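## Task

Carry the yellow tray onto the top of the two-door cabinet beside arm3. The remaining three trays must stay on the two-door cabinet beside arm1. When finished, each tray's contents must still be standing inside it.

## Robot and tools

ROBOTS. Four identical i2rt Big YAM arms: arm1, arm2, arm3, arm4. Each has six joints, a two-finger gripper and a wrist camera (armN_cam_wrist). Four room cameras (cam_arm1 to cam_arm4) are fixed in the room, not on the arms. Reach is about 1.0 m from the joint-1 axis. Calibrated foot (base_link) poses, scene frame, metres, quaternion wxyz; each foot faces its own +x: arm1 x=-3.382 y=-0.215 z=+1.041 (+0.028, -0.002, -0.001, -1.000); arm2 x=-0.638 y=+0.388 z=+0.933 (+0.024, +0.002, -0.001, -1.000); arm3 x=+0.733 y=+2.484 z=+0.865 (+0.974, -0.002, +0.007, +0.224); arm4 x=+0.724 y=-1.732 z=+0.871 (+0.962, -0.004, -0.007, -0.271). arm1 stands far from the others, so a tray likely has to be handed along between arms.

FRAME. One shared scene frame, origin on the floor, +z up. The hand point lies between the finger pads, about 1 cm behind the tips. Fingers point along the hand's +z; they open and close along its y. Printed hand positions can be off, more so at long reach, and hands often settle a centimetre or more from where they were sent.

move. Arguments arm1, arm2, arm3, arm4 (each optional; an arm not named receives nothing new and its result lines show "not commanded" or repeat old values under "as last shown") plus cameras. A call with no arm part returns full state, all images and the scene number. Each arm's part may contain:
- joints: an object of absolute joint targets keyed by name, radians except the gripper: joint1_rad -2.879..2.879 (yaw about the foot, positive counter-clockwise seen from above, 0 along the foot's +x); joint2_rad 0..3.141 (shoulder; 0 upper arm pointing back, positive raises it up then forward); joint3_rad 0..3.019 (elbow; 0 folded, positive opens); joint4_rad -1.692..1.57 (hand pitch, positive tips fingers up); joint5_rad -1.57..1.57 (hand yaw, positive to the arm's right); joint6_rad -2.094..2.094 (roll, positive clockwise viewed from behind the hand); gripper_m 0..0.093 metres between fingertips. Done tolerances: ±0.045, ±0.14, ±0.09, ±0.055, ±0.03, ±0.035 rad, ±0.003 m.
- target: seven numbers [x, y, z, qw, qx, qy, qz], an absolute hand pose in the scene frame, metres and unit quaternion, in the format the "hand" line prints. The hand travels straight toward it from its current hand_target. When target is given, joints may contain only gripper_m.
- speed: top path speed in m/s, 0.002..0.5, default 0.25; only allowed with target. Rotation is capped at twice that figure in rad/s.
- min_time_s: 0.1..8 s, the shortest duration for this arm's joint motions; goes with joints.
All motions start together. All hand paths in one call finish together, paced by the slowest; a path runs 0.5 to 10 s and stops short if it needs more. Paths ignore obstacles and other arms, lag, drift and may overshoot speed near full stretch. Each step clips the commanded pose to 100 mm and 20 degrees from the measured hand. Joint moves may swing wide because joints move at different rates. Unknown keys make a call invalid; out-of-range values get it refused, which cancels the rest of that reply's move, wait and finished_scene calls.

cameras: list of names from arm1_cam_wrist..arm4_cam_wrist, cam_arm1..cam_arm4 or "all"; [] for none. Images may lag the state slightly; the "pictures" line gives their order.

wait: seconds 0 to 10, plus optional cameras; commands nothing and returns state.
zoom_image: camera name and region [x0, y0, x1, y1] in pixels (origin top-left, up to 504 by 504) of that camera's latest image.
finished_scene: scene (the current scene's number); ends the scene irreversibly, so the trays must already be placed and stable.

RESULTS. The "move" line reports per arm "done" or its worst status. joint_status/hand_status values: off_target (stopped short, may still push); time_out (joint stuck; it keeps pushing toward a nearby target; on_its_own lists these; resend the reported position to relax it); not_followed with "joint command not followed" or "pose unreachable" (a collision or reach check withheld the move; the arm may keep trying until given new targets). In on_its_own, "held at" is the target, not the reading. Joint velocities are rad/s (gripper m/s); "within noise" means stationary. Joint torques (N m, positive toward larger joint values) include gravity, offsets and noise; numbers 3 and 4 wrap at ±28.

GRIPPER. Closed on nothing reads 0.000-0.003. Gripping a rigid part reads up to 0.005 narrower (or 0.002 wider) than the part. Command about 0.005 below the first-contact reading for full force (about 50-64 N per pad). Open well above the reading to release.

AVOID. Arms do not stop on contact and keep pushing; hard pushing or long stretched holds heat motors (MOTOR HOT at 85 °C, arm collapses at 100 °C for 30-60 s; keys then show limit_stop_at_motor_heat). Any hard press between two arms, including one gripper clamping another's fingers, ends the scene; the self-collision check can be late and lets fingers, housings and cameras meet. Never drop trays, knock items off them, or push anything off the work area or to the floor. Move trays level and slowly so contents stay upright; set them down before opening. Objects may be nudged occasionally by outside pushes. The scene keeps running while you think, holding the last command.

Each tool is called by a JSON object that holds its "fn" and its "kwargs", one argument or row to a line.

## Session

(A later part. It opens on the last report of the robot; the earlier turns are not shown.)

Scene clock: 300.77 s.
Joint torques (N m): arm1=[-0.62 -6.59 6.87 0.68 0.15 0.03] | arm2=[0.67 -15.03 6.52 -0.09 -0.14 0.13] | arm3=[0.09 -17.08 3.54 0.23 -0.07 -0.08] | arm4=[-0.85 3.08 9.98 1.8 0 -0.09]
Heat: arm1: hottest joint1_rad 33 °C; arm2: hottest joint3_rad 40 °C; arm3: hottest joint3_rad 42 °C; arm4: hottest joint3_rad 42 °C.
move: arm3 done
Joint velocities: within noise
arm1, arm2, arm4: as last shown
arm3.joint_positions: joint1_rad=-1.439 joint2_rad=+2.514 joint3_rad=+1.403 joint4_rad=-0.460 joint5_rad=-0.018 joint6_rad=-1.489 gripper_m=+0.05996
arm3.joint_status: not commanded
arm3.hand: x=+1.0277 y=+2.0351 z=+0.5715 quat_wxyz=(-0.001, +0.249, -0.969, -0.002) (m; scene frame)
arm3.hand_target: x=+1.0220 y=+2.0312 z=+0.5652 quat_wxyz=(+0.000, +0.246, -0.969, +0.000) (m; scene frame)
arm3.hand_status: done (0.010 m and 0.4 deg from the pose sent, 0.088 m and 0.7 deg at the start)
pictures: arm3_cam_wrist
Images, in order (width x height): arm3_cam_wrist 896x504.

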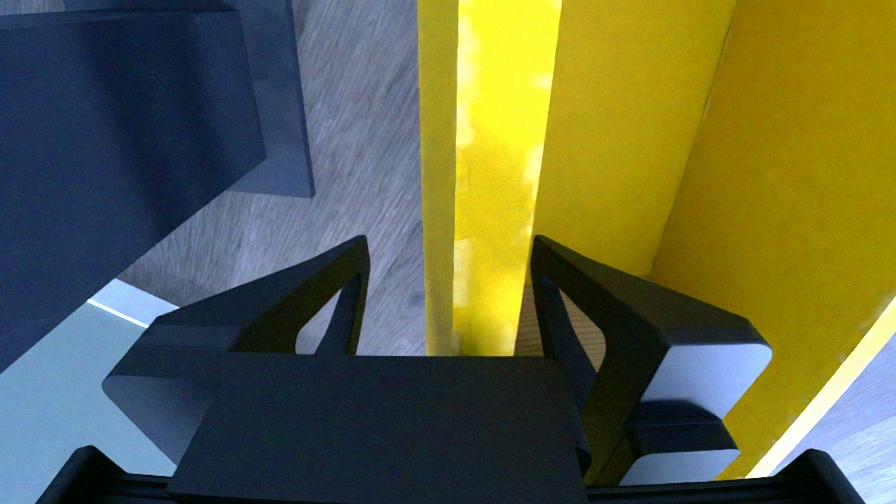

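{"fn": "move", "kwargs": {
  "arm3": {"target":[1.025,2.017,0.562,0,-0.246,0.969,0],"speed":0.06}
}}

{"fn": "move", "kwargs": {
  "arm3": {"joints":{"gripper_m":0.002}}
}}

{"fn": "move", "kwargs": {
  "arm3": {"target":[1.02,2.03,0.68,0,-0.246,0.969,0],"speed":0.1},
  "cameras": ["cam_arm3","arm3_cam_wrist"]
}}

{"fn": "zoom_image", "kwargs": {
  "camera": "cam_arm3",
  "region": [400, 130, 560, 270]
}}

Scene clock: 305.10 s.
Joint torques (N m): arm1=[-0.56 -6.53 6.95 0.64 0.16 0.03] | arm2=[0.73 -14.92 6.56 -0.06 -0.14 0.12] | arm3=[-0.56 -16.67 5.38 -0.51 -0.06 -0.09] | arm4=[-1.03 3.78 10.17 2.02 0.07 -0.06]
Heat: arm1: hottest joint1_rad 33 °C; arm2: hottest joint3_rad 40 °C; arm3: hottest joint3_rad 42 °C; arm4: hottest joint3_rad 42 °C.
move: arm3 off_target
Joint velocities: within noise
arm1, arm2, arm4: as last shown
arm3.joint_positions: joint1_rad=-1.440 joint2_rad=+2.530 joint3_rad=+1.431 joint4_rad=-0.470 joint5_rad=-0.018 joint6_rad=-1.500 gripper_m=+0.05996
arm3.joint_status: not commanded
arm3.hand: x=+1.0313 y=+2.0292 z=+0.5677 quat_wxyz=(-0.001, +0.253, -0.967, -0.001) (m; scene frame)
arm3.hand_target: x=+1.0248 y=+2.0173 z=+0.5623 quat_wxyz=(+0.000, +0.246, -0.969, +0.000) (m; scene frame)
arm3.hand_status: off_target (0.015 m and 0.9 deg from the pose sent, 0.021 m and 0.4 deg at the start)
pictures: none

Scene clock: 305.80 s.
Joint torques (N m): arm1=[-0.62 -6.53 6.94 0.59 0.14 0.05] | arm2=[0.91 -14.97 6.57 -0.1 -0.14 0.14] | arm3=[-0.32 -17.26 5.01 -0.13 -0.06 -0.1] | arm4=[-0.73 3.96 9.98 2.02 -0.01 -0.11]
Heat: arm1: hottest joint1_rad 33 °C; arm2: hottest joint3_rad 40 °C; arm3: hottest joint3_rad 42 °C; arm4: hottest joint3_rad 42 °C.
move: arm3 off_target
Joint velocities: within noise
arm1, arm2, arm4: as last shown
arm3.joint_positions: joint1_rad=-1.444 joint2_rad=+2.535 joint3_rad=+1.437 joint4_rad=-0.480 joint5_rad=-0.018 joint6_rad=-1.498 gripper_m=+0.01048
arm3.joint_status: gripper_m off_target (ended at +0.01051, target +0.00200)
arm3.hand: x=+1.0291 y=+2.0288 z=+0.5666 quat_wxyz=(+0.000, +0.251, -0.968, -0.005) (m; scene frame)
arm3.hand_target: x=+1.0248 y=+2.0173 z=+0.5622 quat_wxyz=(+0.000, +0.246, -0.969, +0.000) (m; scene frame)
arm3.hand_status: not commanded
pictures: none

Scene clock: 307.80 s.
Joint torques (N m): arm1=[-0.56 -6.59 6.93 0.68 0.14 0.03] | arm2=[1.08 -15.15 6.54 -0.05 -0.14 0.13] | arm3=[-0.03 -22.53 3.85 -0.46 -0.04 -0.08] | arm4=[-0.56 3.08 9.96 1.84 0.01 -0.09]
Heat: arm1: hottest joint1_rad 33 °C; arm2: hottest joint3_rad 40 °C; arm3: hottest joint3_rad 42 °C; arm4: hottest joint3_rad 42 °C.
move: arm3 off_target
Joint velocities: within noise
arm1, arm2, arm4: as last shown
arm3.joint_positions: joint1_rad=-1.448 joint2_rad=+2.335 joint3_rad=+1.306 joint4_rad=-0.602 joint5_rad=-0.018 joint6_rad=-1.499 gripper_m=+0.01048
arm3.joint_status: not commanded
arm3.hand: x=+1.0123 y=+2.0522 z=+0.6459 quat_wxyz=(+0.008, +0.248, -0.968, -0.030) (m; scene frame)
arm3.hand_target: x=+1.0195 y=+2.0306 z=+0.6790 quat_wxyz=(+0.000, +0.246, -0.969, +0.000) (m; scene frame)
arm3.hand_status: off_target (0.041 m and 3.6 deg from the pose sent, 0.114 m and 0.8 deg at the start)
pictures: arm3_cam_wrist, cam_arm3
Images, in order (width x height): arm3_cam_wrist 896x504, cam_arm3 896x504.

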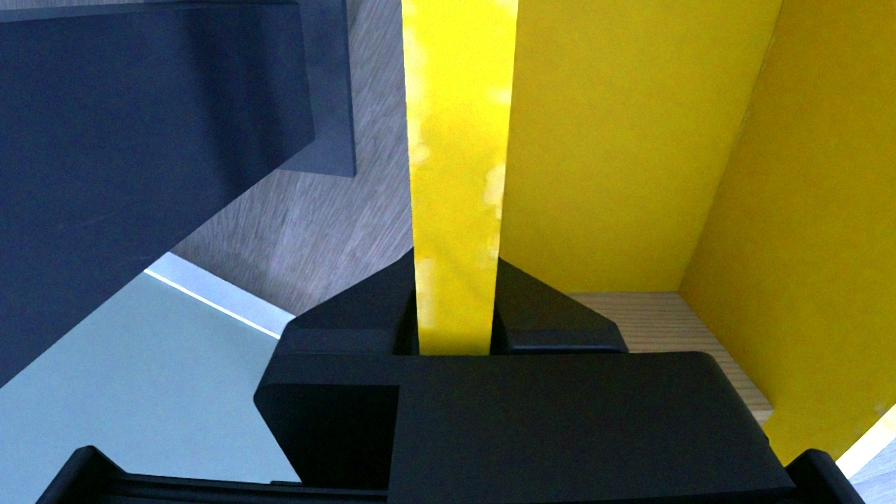

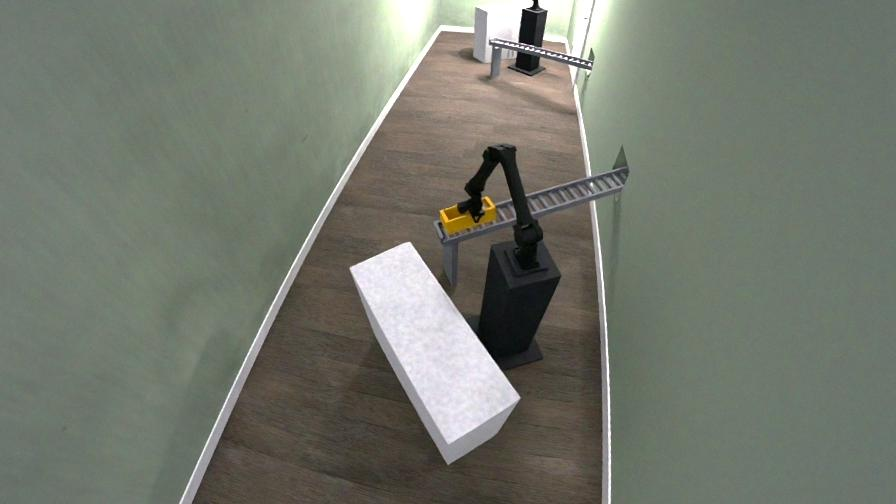

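Scaled by 3.150 from the camera's 896x504 image, which has a finer 1280x720 frame.

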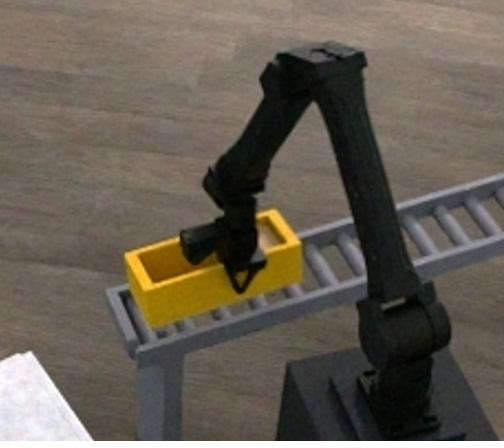

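{"fn": "move", "kwargs": {
  "arm3": {"target":[0.995,2.08,1.0,0,-0.246,0.969,0],"speed":0.2}
}}

{"fn": "move", "kwargs": {
  "arm3": {"joints":{"joint1_rad":0.1},"min_time_s":3},
  "cameras": ["cam_arm3","arm3_cam_wrist"]
}}

{"fn": "zoom_image", "kwargs": {
  "camera": "cam_arm3",
  "region": [330, 120, 610, 470]
}}

Scene clock: 314.70 s.
Joint torques (N m): arm1=[-0.62 -6.48 6.9 0.58 0.16 0.04] | arm2=[0.91 -15.15 6.54 -0.06 -0.15 0.12] | arm3=[0.15 -17.2 12.29 -0.69 -0.03 -0.08] | arm4=[-1.2 3.55 10.04 1.94 0.01 -0.06]
Heat: arm1: hottest joint1_rad 33 °C; arm2: hottest joint3_rad 40 °C; arm3: hottest joint3_rad 42 °C; arm4: hottest joint3_rad 42 °C.
move: arm3 off_target
Joint velocities: within noise
arm1, arm2, arm4: as last shown
arm3.joint_positions: joint1_rad=-1.448 joint2_rad=+1.687 joint3_rad=+1.243 joint4_rad=-1.243 joint5_rad=-0.018 joint6_rad=-1.499 gripper_m=+0.01048
arm3.joint_status: not commanded
arm3.hand: x=+0.9809 y=+2.1088 z=+0.9528 quat_wxyz=(+0.017, +0.248, -0.967, -0.056) (m; scene frame)
arm3.hand_target: x=+0.9930 y=+2.0830 z=+1.0004 quat_wxyz=(+0.000, +0.246, -0.969, +0.000) (m; scene frame)
arm3.hand_status: off_target (0.057 m and 6.7 deg from the pose sent, 0.356 m and 3.6 deg at the start)
pictures: none

Scene clock: 318.17 s.
Joint torques (N m): arm1=[-0.56 -6.53 6.9 0.61 0.14 0.03] | arm2=[0.56 -15.09 6.53 -0.12 -0.14 0.11] | arm3=[0.79 -17.26 12.23 -0.69 -0.1 -0.06] | arm4=[-0.97 3.78 10.03 1.96 0.05 -0.09]
Heat: arm1: hottest joint1_rad 33 °C; arm2: hottest joint3_rad 40 °C; arm3: hottest joint3_rad 43 °C; arm4: hottest joint3_rad 42 °C.
move: arm3 done
Joint velocities: within noise
arm1.joint_positions: joint1_rad=-1.721 joint2_rad=+1.004 joint3_rad=+0.804 joint4_rad=-0.912 joint5_rad=-0.004 joint6_rad=+1.479 gripper_m=+0.03988
arm1.joint_status: not commanded
arm1.hand: x=-3.3480 y=+0.1441 z=+1.2281 quat_wxyz=(+0.017, +0.001, +0.974, +0.226) (m; scene frame)
arm1.hand_target: x=-3.3492 y=+0.1416 z=+1.2267 quat_wxyz=(+0.017, +0.000, +0.975, +0.223) (m; scene frame)
arm1.hand_status: not commanded
arm2.joint_positions: joint1_rad=-1.189 joint2_rad=+2.032 joint3_rad=+1.231 joint4_rad=-0.699 joint5_rad=-0.005 joint6_rad=-1.645 gripper_m=+0.03993
arm2.joint_status: not commanded
arm2.hand: x=-0.8612 y=+0.8736 z=+0.8484 quat_wxyz=(+0.033, -0.968, -0.250, +0.008) (m; scene frame)
arm2.hand_target: x=-0.8599 y=+0.8680 z=+0.8402 quat_wxyz=(+0.020, -0.969, -0.246, +0.005) (m; scene frame)
arm2.hand_status: not commanded
arm3.joint_positions: joint1_rad=+0.104 joint2_rad=+1.687 joint3_rad=+1.243 joint4_rad=-1.243 joint5_rad=-0.017 joint6_rad=-1.499 gripper_m=+0.01048
arm3.joint_status: all done
arm3.hand: x=+1.1144 y=+2.7245 z=+0.9471 quat_wxyz=(+0.053, +0.854, -0.516, -0.038) (m; scene frame)
arm3.hand_target: x=+1.1403 y=+2.7375 z=+0.9942 quat_wxyz=(+0.002, +0.856, -0.518, -0.010) (m; scene frame)
arm3.hand_status: not commanded
arm4.joint_positions: joint1_rad=+0.611 joint2_rad=+0.619 joint3_rad=+1.338 joint4_rad=-1.545 joint5_rad=+0.202 joint6_rad=+0.301 gripper_m=+0.09396
arm4.joint_status: not commanded
arm4.hand: x=+0.9262 y=-1.7486 z=+1.3507 quat_wxyz=(-0.379, -0.145, -0.914, +0.032) (m; scene frame)
arm4.hand_target: x=+0.9249 y=-1.7486 z=+1.3599 quat_wxyz=(-0.389, -0.145, -0.909, +0.029) (m; scene frame)
arm4.hand_status: not commanded
pictures: arm3_cam_wrist, cam_arm3
Images, in order (width x height): arm3_cam_wrist 896x504, cam_arm3 896x504.

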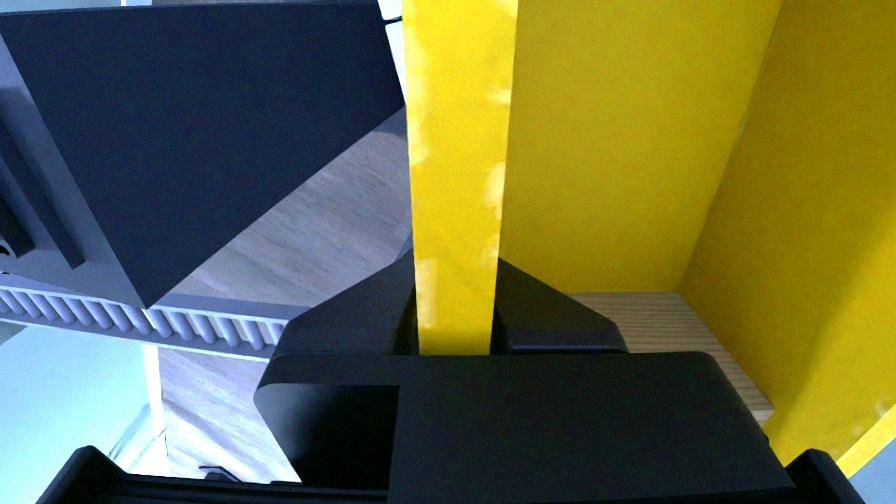

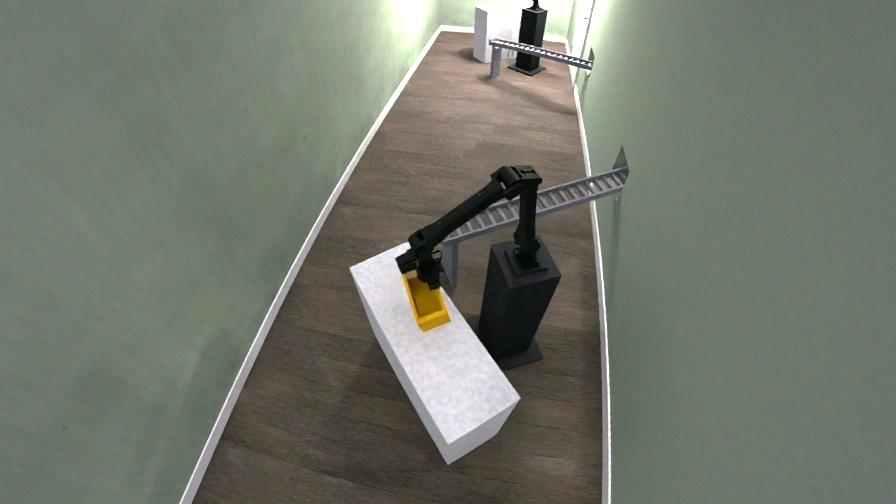

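Scaled by 1.440 from the camera's 896x504 image, which has a finer 1280x720 frame.

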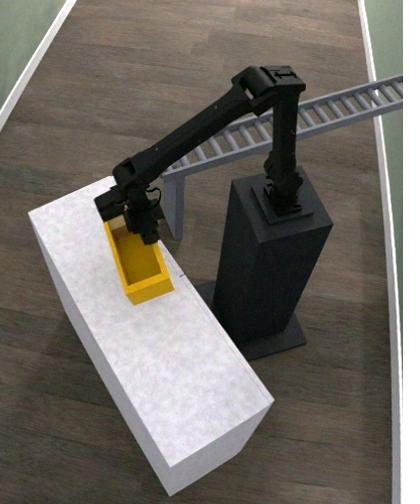

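{"fn": "move", "kwargs": {
  "arm3": {"target":[1.05,2.825,0.93,0.04,-0.899,0.438,-0.03],"speed":0.15}
}}

{"fn": "move", "kwargs": {
  "arm3": {"target":[1.05,2.825,0.88,0.045,-0.899,0.438,-0.033],"speed":0.1},
  "cameras": ["cam_arm3","arm3_cam_wrist"]
}}

{"fn": "zoom_image", "kwargs": {
  "camera": "cam_arm3",
  "region": [340, 220, 540, 470]
}}

Scene clock: 325.87 s.
Joint torques (N m): arm1=[-0.67 -6.53 6.94 0.59 0.14 0.04] | arm2=[0.73 -15.03 6.52 -0.05 -0.14 0.14] | arm3=[1.32 -16.5 6.76 0.44 0.12 0.09] | arm4=[-1.03 3.37 10.09 1.95 0.04 -0.09]
Heat: arm1: hottest joint1_rad 33 °C; arm2: hottest joint3_rad 40 °C; arm3: hottest joint3_rad 43 °C; arm4: hottest joint3_rad 42 °C.
move: arm3 off_target
Joint velocities: within noise
arm1, arm2, arm4: as last shown
arm3.joint_positions: joint1_rad=+0.383 joint2_rad=+1.666 joint3_rad=+1.088 joint4_rad=-0.963 joint5_rad=+0.034 joint6_rad=-1.408 gripper_m=+0.01048
arm3.joint_status: not commanded
arm3.hand: x=+1.0418 y=+2.8156 z=+0.9034 quat_wxyz=(-0.004, +0.901, -0.434, +0.016) (m; scene frame)
arm3.hand_target: x=+1.0496 y=+2.8246 z=+0.9298 quat_wxyz=(-0.040, +0.898, -0.438, +0.030) (m; scene frame)
arm3.hand_status: off_target (0.029 m and 4.5 deg from the pose sent, 0.121 m and 16.8 deg at the start)
pictures: none

Scene clock: 327.20 s.
Joint torques (N m): arm1=[-0.56 -6.65 6.9 0.62 0.14 0.04] | arm2=[0.67 -15.15 6.57 -0.16 -0.15 0.12] | arm3=[1.44 -14.27 6.53 0.53 0.14 0.05] | arm4=[-1.2 3.6 10.14 1.96 0.05 -0.12]
Heat: arm1: hottest joint1_rad 33 °C; arm2: hottest joint3_rad 40 °C; arm3: hottest joint3_rad 43 °C; arm4: hottest joint3_rad 42 °C.
move: arm3 off_target
Joint velocities: within noise
arm1, arm2, arm4: as last shown
arm3.joint_positions: joint1_rad=+0.383 joint2_rad=+1.706 joint3_rad=+1.022 joint4_rad=-0.818 joint5_rad=+0.037 joint6_rad=-1.408 gripper_m=+0.01048
arm3.joint_status: not commanded
arm3.hand: x=+1.0420 y=+2.8153 z=+0.8664 quat_wxyz=(-0.022, +0.900, -0.435, +0.023) (m; scene frame)
arm3.hand_target: x=+1.0498 y=+2.8248 z=+0.8802 quat_wxyz=(-0.045, +0.898, -0.437, +0.033) (m; scene frame)
arm3.hand_status: off_target (0.019 m and 3.0 deg from the pose sent, 0.027 m and 5.2 deg at the start)
pictures: arm3_cam_wrist, cam_arm3
Images, in order (width x height): arm3_cam_wrist 896x504, cam_arm3 896x504.

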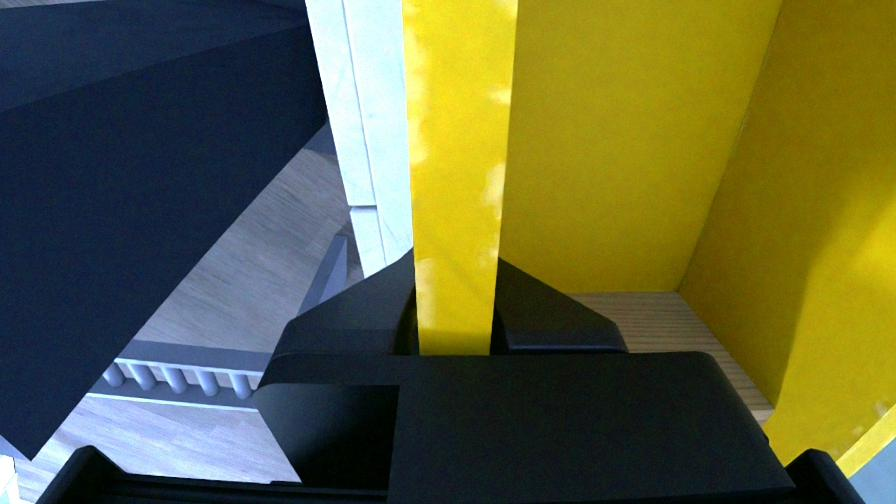

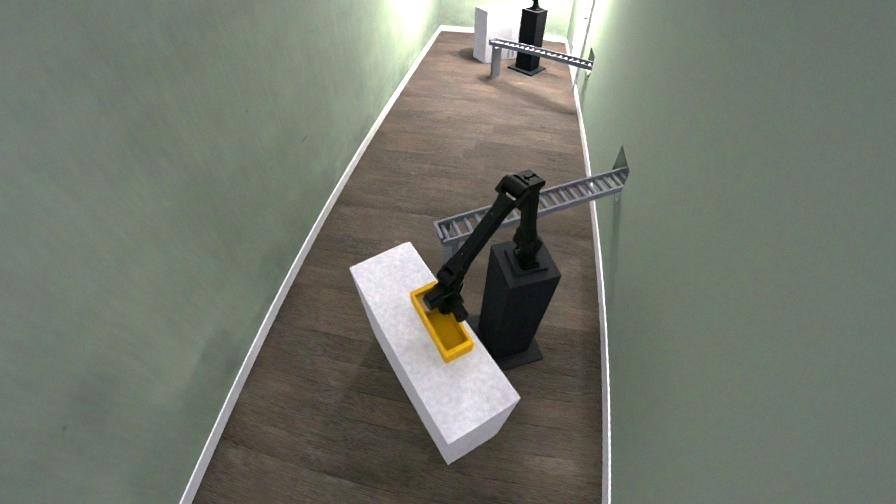

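Scaled by 2.016 from the camera's 896x504 image, which has a finer 1280x720 frame.

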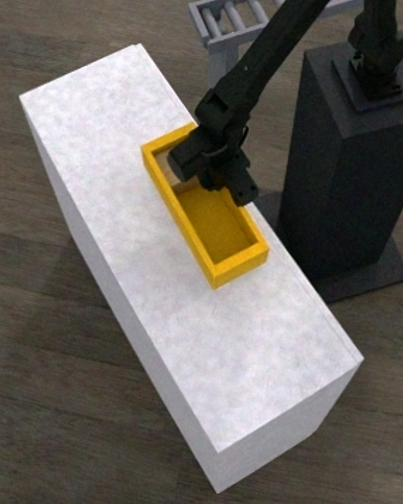

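{"fn": "move", "kwargs": {
  "arm3": {"target":[1.095,2.86,0.865,0.035,-0.899,0.438,-0.028],"speed":0.1}
}}

{"fn": "move", "kwargs": {
  "arm3": {"target":[1.092,2.858,0.815,0.03,-0.899,0.438,-0.024],"speed":0.05},
  "cameras": ["cam_arm3"]
}}

{"fn": "zoom_image", "kwargs": {
  "camera": "cam_arm3",
  "region": [380, 240, 520, 400]
}}

Scene clock: 332.90 s.
Joint torques (N m): arm1=[-0.79 -6.65 6.89 0.55 0.15 0.03] | arm2=[0.62 -14.8 6.6 -0.05 -0.14 0.14] | arm3=[0.56 -15.91 10.48 -0.34 -0.08 -0.11] | arm4=[-0.44 3.08 10.03 1.95 0.05 -0.06]
Heat: arm1: hottest joint1_rad 33 °C; arm2: hottest joint3_rad 40 °C; arm3: hottest joint3_rad 43 °C; arm4: hottest joint3_rad 42 °C.
move: arm3 off_target
Joint velocities: within noise
arm1, arm2, arm4: as last shown
arm3.joint_positions: joint1_rad=+0.376 joint2_rad=+1.852 joint3_rad=+1.144 joint4_rad=-0.844 joint5_rad=+0.037 joint6_rad=-1.412 gripper_m=+0.01048
arm3.joint_status: not commanded
arm3.hand: x=+1.0667 y=+2.8381 z=+0.8376 quat_wxyz=(+0.002, +0.900, -0.435, +0.016) (m; scene frame)
arm3.hand_target: x=+1.0936 y=+2.8583 z=+0.8661 quat_wxyz=(-0.035, +0.898, -0.438, +0.028) (m; scene frame)
arm3.hand_status: off_target (0.045 m and 4.5 deg from the pose sent, 0.069 m and 1.7 deg at the start)
pictures: none

Scene clock: 334.50 s.
Joint torques (N m): arm1=[-0.62 -6.48 6.91 0.64 0.14 0.03] | arm2=[0.56 -14.97 6.54 -0.09 -0.17 0.13] | arm3=[0.44 -13.74 8.02 0.29 -0.03 -0.07] | arm4=[-0.56 3.55 10.15 1.95 0.03 -0.02]
Heat: arm1: hottest joint1_rad 33 °C; arm2: hottest joint3_rad 40 °C; arm3: hottest joint3_rad 43 °C; arm4: hottest joint3_rad 42 °C.
move: arm3 off_target
Joint velocities: within noise
arm1, arm2, arm4: as last shown
arm3.joint_positions: joint1_rad=+0.375 joint2_rad=+1.907 joint3_rad=+1.144 joint4_rad=-0.754 joint5_rad=+0.030 joint6_rad=-1.416 gripper_m=+0.01048
arm3.joint_status: not commanded
arm3.hand: x=+1.0748 y=+2.8481 z=+0.8119 quat_wxyz=(-0.015, +0.900, -0.434, +0.017) (m; scene frame)
arm3.hand_target: x=+1.0917 y=+2.8574 z=+0.8155 quat_wxyz=(-0.030, +0.898, -0.438, +0.024) (m; scene frame)
arm3.hand_status: off_target (0.020 m and 1.9 deg from the pose sent, 0.039 m and 3.8 deg at the start)
pictures: cam_arm3
Images, in order (width x height): cam_arm3 896x504.

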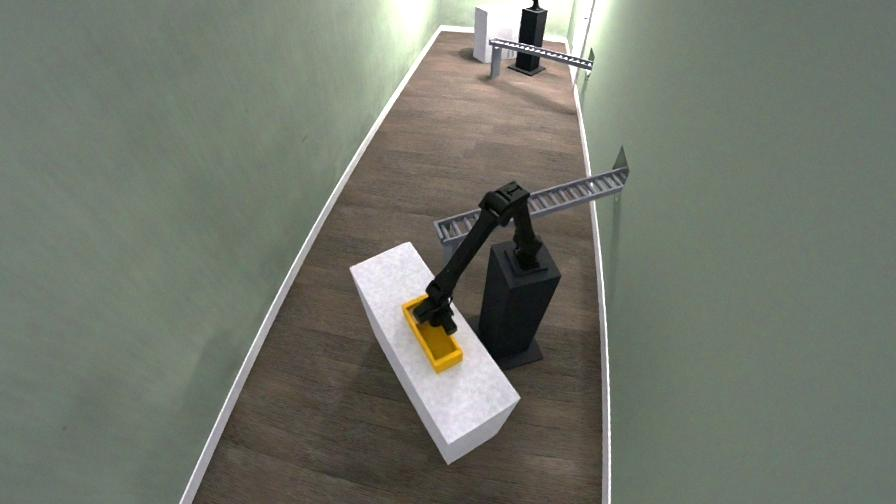

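Scaled by 3.150 from the camera's 896x504 image, which has a finer 1280x720 frame.

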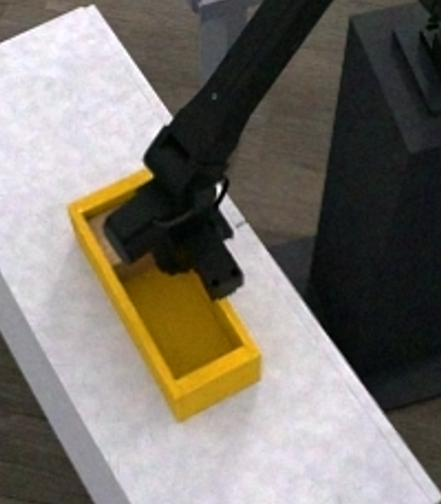

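{"fn": "move", "kwargs": {
  "arm3": {"target":[1.088,2.856,0.775,0.025,-0.899,0.438,-0.02],"speed":0.05},
  "cameras": ["cam_arm3"]
}}

{"fn": "zoom_image", "kwargs": {
  "camera": "cam_arm3",
  "region": [380, 240, 520, 400]
}}

Scene clock: 338.20 s.
Joint torques (N m): arm1=[-0.56 -6.65 6.86 0.66 0.15 0.02] | arm2=[0.67 -15.33 6.57 -0.08 -0.16 0.12] | arm3=[0.62 -9.05 6.23 1.77 -0.33 -0.05] | arm4=[-1.32 3.25 9.92 1.78 0.04 -0.08]
Heat: arm1: hottest joint1_rad 33 °C; arm2: hottest joint3_rad 40 °C; arm3: hottest joint3_rad 43 °C; arm4: hottest joint3_rad 42 °C.
move: arm3 off_target
Joint velocities: within noise
arm1, arm2, arm4: as last shown
arm3.joint_positions: joint1_rad=+0.375 joint2_rad=+1.919 joint3_rad=+1.144 joint4_rad=-0.709 joint5_rad=+0.032 joint6_rad=-1.416 gripper_m=+0.01048
arm3.joint_status: not commanded
arm3.hand: x=+1.0811 y=+2.8545 z=+0.8072 quat_wxyz=(-0.031, +0.900, -0.435, +0.023) (m; scene frame)
arm3.hand_target: x=+1.0864 y=+2.8543 z=+0.7765 quat_wxyz=(-0.025, +0.898, -0.438, +0.020) (m; scene frame)
arm3.hand_status: off_target (0.033 m and 0.9 deg from the pose sent, 0.040 m and 1.2 deg at the start)
pictures: cam_arm3
Images, in order (width x height): cam_arm3 896x504.

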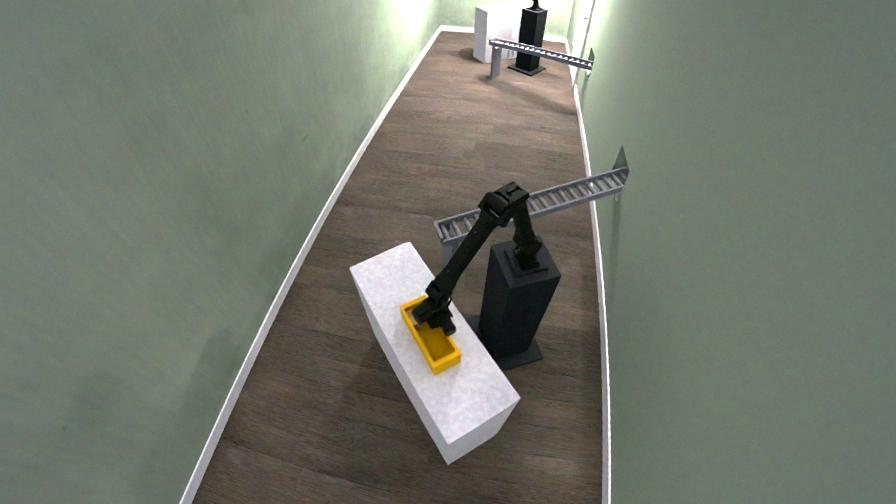

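Scaled by 3.150 from the camera's 896x504 image, which has a finer 1280x720 frame.

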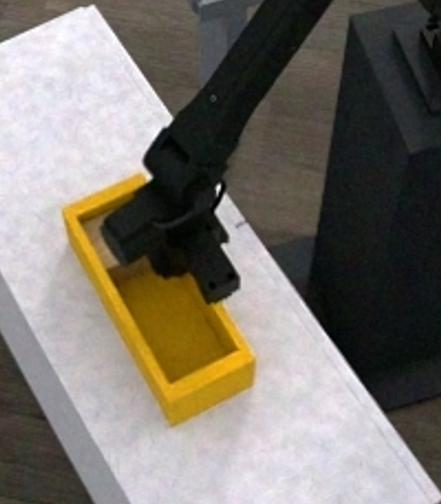

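Contact. Ease, open, retreat.

{"fn": "move", "kwargs": {
  "arm3": {"target":[1.083,2.855,0.8,0.03,-0.899,0.437,-0.023],"speed":0.05}
}}

{"fn": "move", "kwargs": {
  "arm3": {"joints":{"gripper_m":0.04}}
}}

{"fn": "move", "kwargs": {
  "arm3": {"target":[1.083,2.855,0.98,0.03,-0.899,0.437,-0.023],"speed":0.15}
}}

{"fn": "move", "kwargs": {
  "arm3": {"joints":{"joint2_rad":1.2}},
  "cameras": ["cam_arm3","cam_arm1"]
}}

{"fn": "zoom_image", "kwargs": {
  "camera": "cam_arm3",
  "region": [340, 240, 540, 440]
}}

Scene clock: 342.43 s.
Joint torques (N m): arm1=[-0.62 -6.65 6.91 0.59 0.15 0.04] | arm2=[0.73 -14.97 6.63 -0.02 -0.14 0.13] | arm3=[0.91 -13.45 5.56 0.44 -0.17 0.01] | arm4=[-1.03 3.6 9.89 1.91 0.07 -0.1]
Heat: arm1: hottest joint1_rad 33 °C; arm2: hottest joint3_rad 40 °C; arm3: hottest joint3_rad 43 °C; arm4: hottest joint3_rad 42 °C.
move: arm3 done
Joint velocities: within noise
arm1, arm2, arm4: as last shown
arm3.joint_positions: joint1_rad=+0.375 joint2_rad=+1.917 joint3_rad=+1.144 joint4_rad=-0.710 joint5_rad=+0.032 joint6_rad=-1.416 gripper_m=+0.01048
arm3.joint_status: not commanded
arm3.hand: x=+1.0811 y=+2.8546 z=+0.8077 quat_wxyz=(-0.031, +0.900, -0.435, +0.023) (m; scene frame)
arm3.hand_target: x=+1.0830 y=+2.8549 z=+0.8002 quat_wxyz=(-0.030, +0.899, -0.437, +0.023) (m; scene frame)
arm3.hand_status: done (0.008 m and 0.3 deg from the pose sent, 0.007 m and 0.3 deg at the start)
pictures: none

Scene clock: 343.07 s.
Joint torques (N m): arm1=[-0.62 -6.53 6.91 0.66 0.15 0.04] | arm2=[0.5 -14.86 6.5 -0.09 -0.15 0.14] | arm3=[0.97 -13.51 5.56 0.32 -0.18 -0.03] | arm4=[-1.2 4.07 9.92 2.03 0.04 -0.08]
Heat: arm1: hottest joint1_rad 33 °C; arm2: hottest joint3_rad 40 °C; arm3: hottest joint3_rad 43 °C; arm4: hottest joint3_rad 42 °C.
move: arm3 done
Joint velocities: within noise
arm1, arm2, arm4: as last shown
arm3.joint_positions: joint1_rad=+0.375 joint2_rad=+1.920 joint3_rad=+1.144 joint4_rad=-0.708 joint5_rad=+0.032 joint6_rad=-1.413 gripper_m=+0.03986
arm3.joint_status: all done
arm3.hand: x=+1.0811 y=+2.8545 z=+0.8063 quat_wxyz=(-0.031, +0.899, -0.436, +0.023) (m; scene frame)
arm3.hand_target: x=+1.0829 y=+2.8548 z=+0.8001 quat_wxyz=(-0.030, +0.899, -0.437, +0.023) (m; scene frame)
arm3.hand_status: not commanded
pictures: none

Scene clock: 345.03 s.
Joint torques (N m): arm1=[-0.73 -6.36 6.87 0.62 0.15 0.04] | arm2=[0.56 -14.86 6.57 -0.05 -0.17 0.14] | arm3=[1.26 -15.44 10.66 -0.47 -0.17 -0.03] | arm4=[-0.79 3.72 9.89 1.98 0.06 -0.1]
Heat: arm1: hottest joint1_rad 33 °C; arm2: hottest joint3_rad 40 °C; arm3: hottest joint3_rad 43 °C; arm4: hottest joint3_rad 43 °C.
move: arm3 off_target
Joint velocities: within noise
arm1.joint_positions: joint1_rad=-1.721 joint2_rad=+1.004 joint3_rad=+0.804 joint4_rad=-0.912 joint5_rad=-0.004 joint6_rad=+1.479 gripper_m=+0.03988
arm1.joint_status: not commanded
arm1.hand: x=-3.3480 y=+0.1441 z=+1.2281 quat_wxyz=(+0.017, +0.001, +0.974, +0.226) (m; scene frame)
arm1.hand_target: x=-3.3492 y=+0.1416 z=+1.2267 quat_wxyz=(+0.017, +0.000, +0.975, +0.223) (m; scene frame)
arm1.hand_status: not commanded
arm2.joint_positions: joint1_rad=-1.189 joint2_rad=+2.032 joint3_rad=+1.231 joint4_rad=-0.699 joint5_rad=-0.005 joint6_rad=-1.645 gripper_m=+0.03993
arm2.joint_status: not commanded
arm2.hand: x=-0.8612 y=+0.8736 z=+0.8484 quat_wxyz=(+0.033, -0.968, -0.250, +0.008) (m; scene frame)
arm2.hand_target: x=-0.8599 y=+0.8680 z=+0.8402 quat_wxyz=(+0.020, -0.969, -0.246, +0.005) (m; scene frame)
arm2.hand_status: not commanded
arm3.joint_positions: joint1_rad=+0.375 joint2_rad=+1.689 joint3_rad=+1.270 joint4_rad=-1.127 joint5_rad=+0.032 joint6_rad=-1.413 gripper_m=+0.03997
arm3.joint_status: not commanded
arm3.hand: x=+1.0694 y=+2.8406 z=+0.9535 quat_wxyz=(-0.001, +0.900, -0.436, +0.014) (m; scene frame)
arm3.hand_target: x=+1.0822 y=+2.8541 z=+0.9803 quat_wxyz=(-0.030, +0.899, -0.437, +0.023) (m; scene frame)
arm3.hand_status: off_target (0.033 m and 3.4 deg from the pose sent, 0.174 m and 0.2 deg at the start)
arm4.joint_positions: joint1_rad=+0.611 joint2_rad=+0.619 joint3_rad=+1.338 joint4_rad=-1.545 joint5_rad=+0.202 joint6_rad=+0.301 gripper_m=+0.09396
arm4.joint_status: not commanded
arm4.hand: x=+0.9262 y=-1.7486 z=+1.3507 quat_wxyz=(-0.379, -0.145, -0.914, +0.032) (m; scene frame)
arm4.hand_target: x=+0.9249 y=-1.7486 z=+1.3599 quat_wxyz=(-0.389, -0.145, -0.909, +0.029) (m; scene frame)
arm4.hand_status: not commanded
pictures: none

Scene clock: 346.50 s.
Joint torques (N m): arm1=[-0.67 -6.71 6.86 0.62 0.15 0.04] | arm2=[0.79 -15.21 6.53 -0.1 -0.16 0.13] | arm3=[1.14 -7.41 11.28 0.42 -0.15 0.03] | arm4=[-1.26 3.25 9.87 1.78 0.02 -0.11]
Heat: arm1: hottest joint1_rad 33 °C; arm2: hottest joint3_rad 40 °C; arm3: hottest joint3_rad 44 °C; arm4: hottest joint3_rad 43 °C.
move: arm3 done
Joint velocities: within noise
arm1, arm2, arm4: as last shown
arm3.joint_positions: joint1_rad=+0.375 joint2_rad=+1.194 joint3_rad=+1.282 joint4_rad=-1.129 joint5_rad=+0.032 joint6_rad=-1.413 gripper_m=+0.03997
arm3.joint_status: all done
arm3.hand: x=+1.0471 y=+2.8145 z=+1.1861 quat_wxyz=(-0.241, +0.868, -0.425, +0.086) (m; scene frame)
arm3.hand_target: x=+1.0519 y=+2.8193 z=+1.2021 quat_wxyz=(-0.253, +0.865, -0.425, +0.089) (m; scene frame)
arm3.hand_status: not commanded
pictures: cam_arm1, cam_arm3
Images, in order (width x height): cam_arm1 896x504, cam_arm3 896x504.

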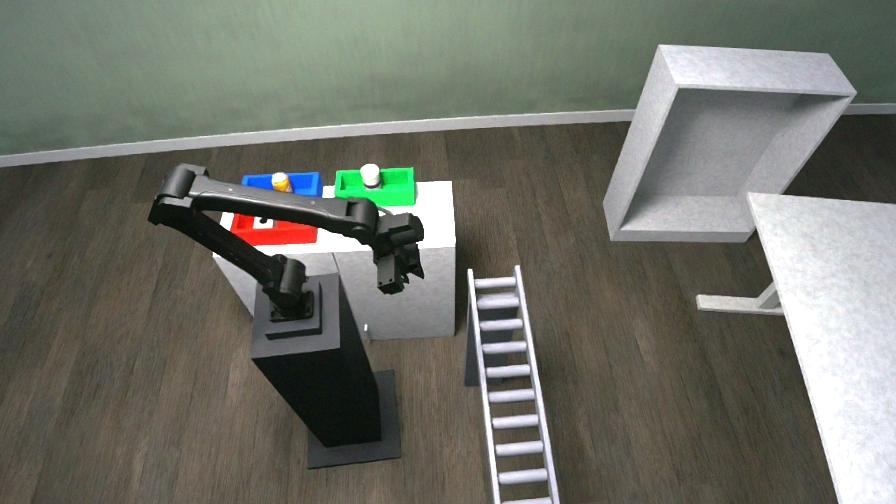

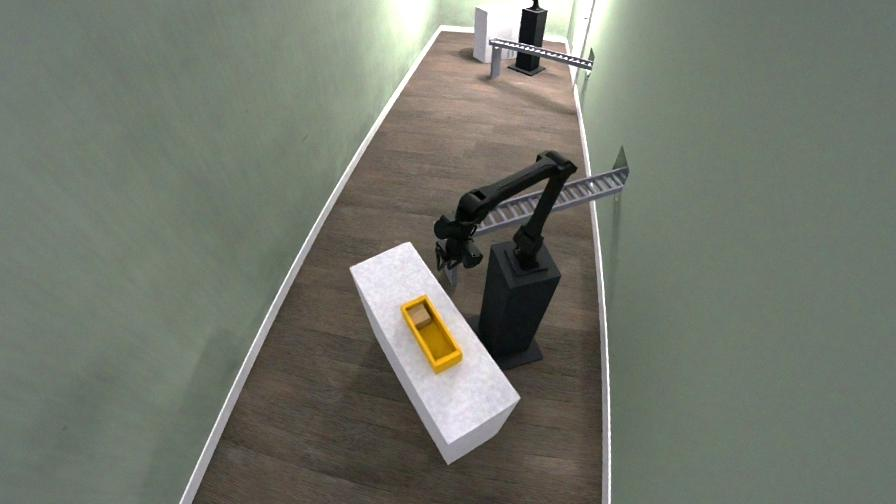

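Scaled by 2.520 from the camera's 896x504 image, which has a finer 1280x720 frame.

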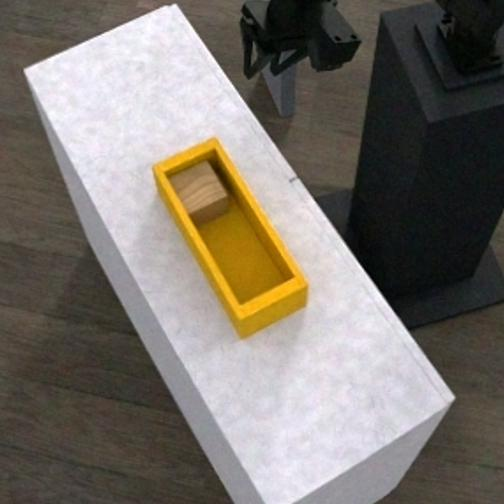

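{"fn": "finished_scene", "kwargs": {
  "scene": 1
}}

The scene is finished: the task was done.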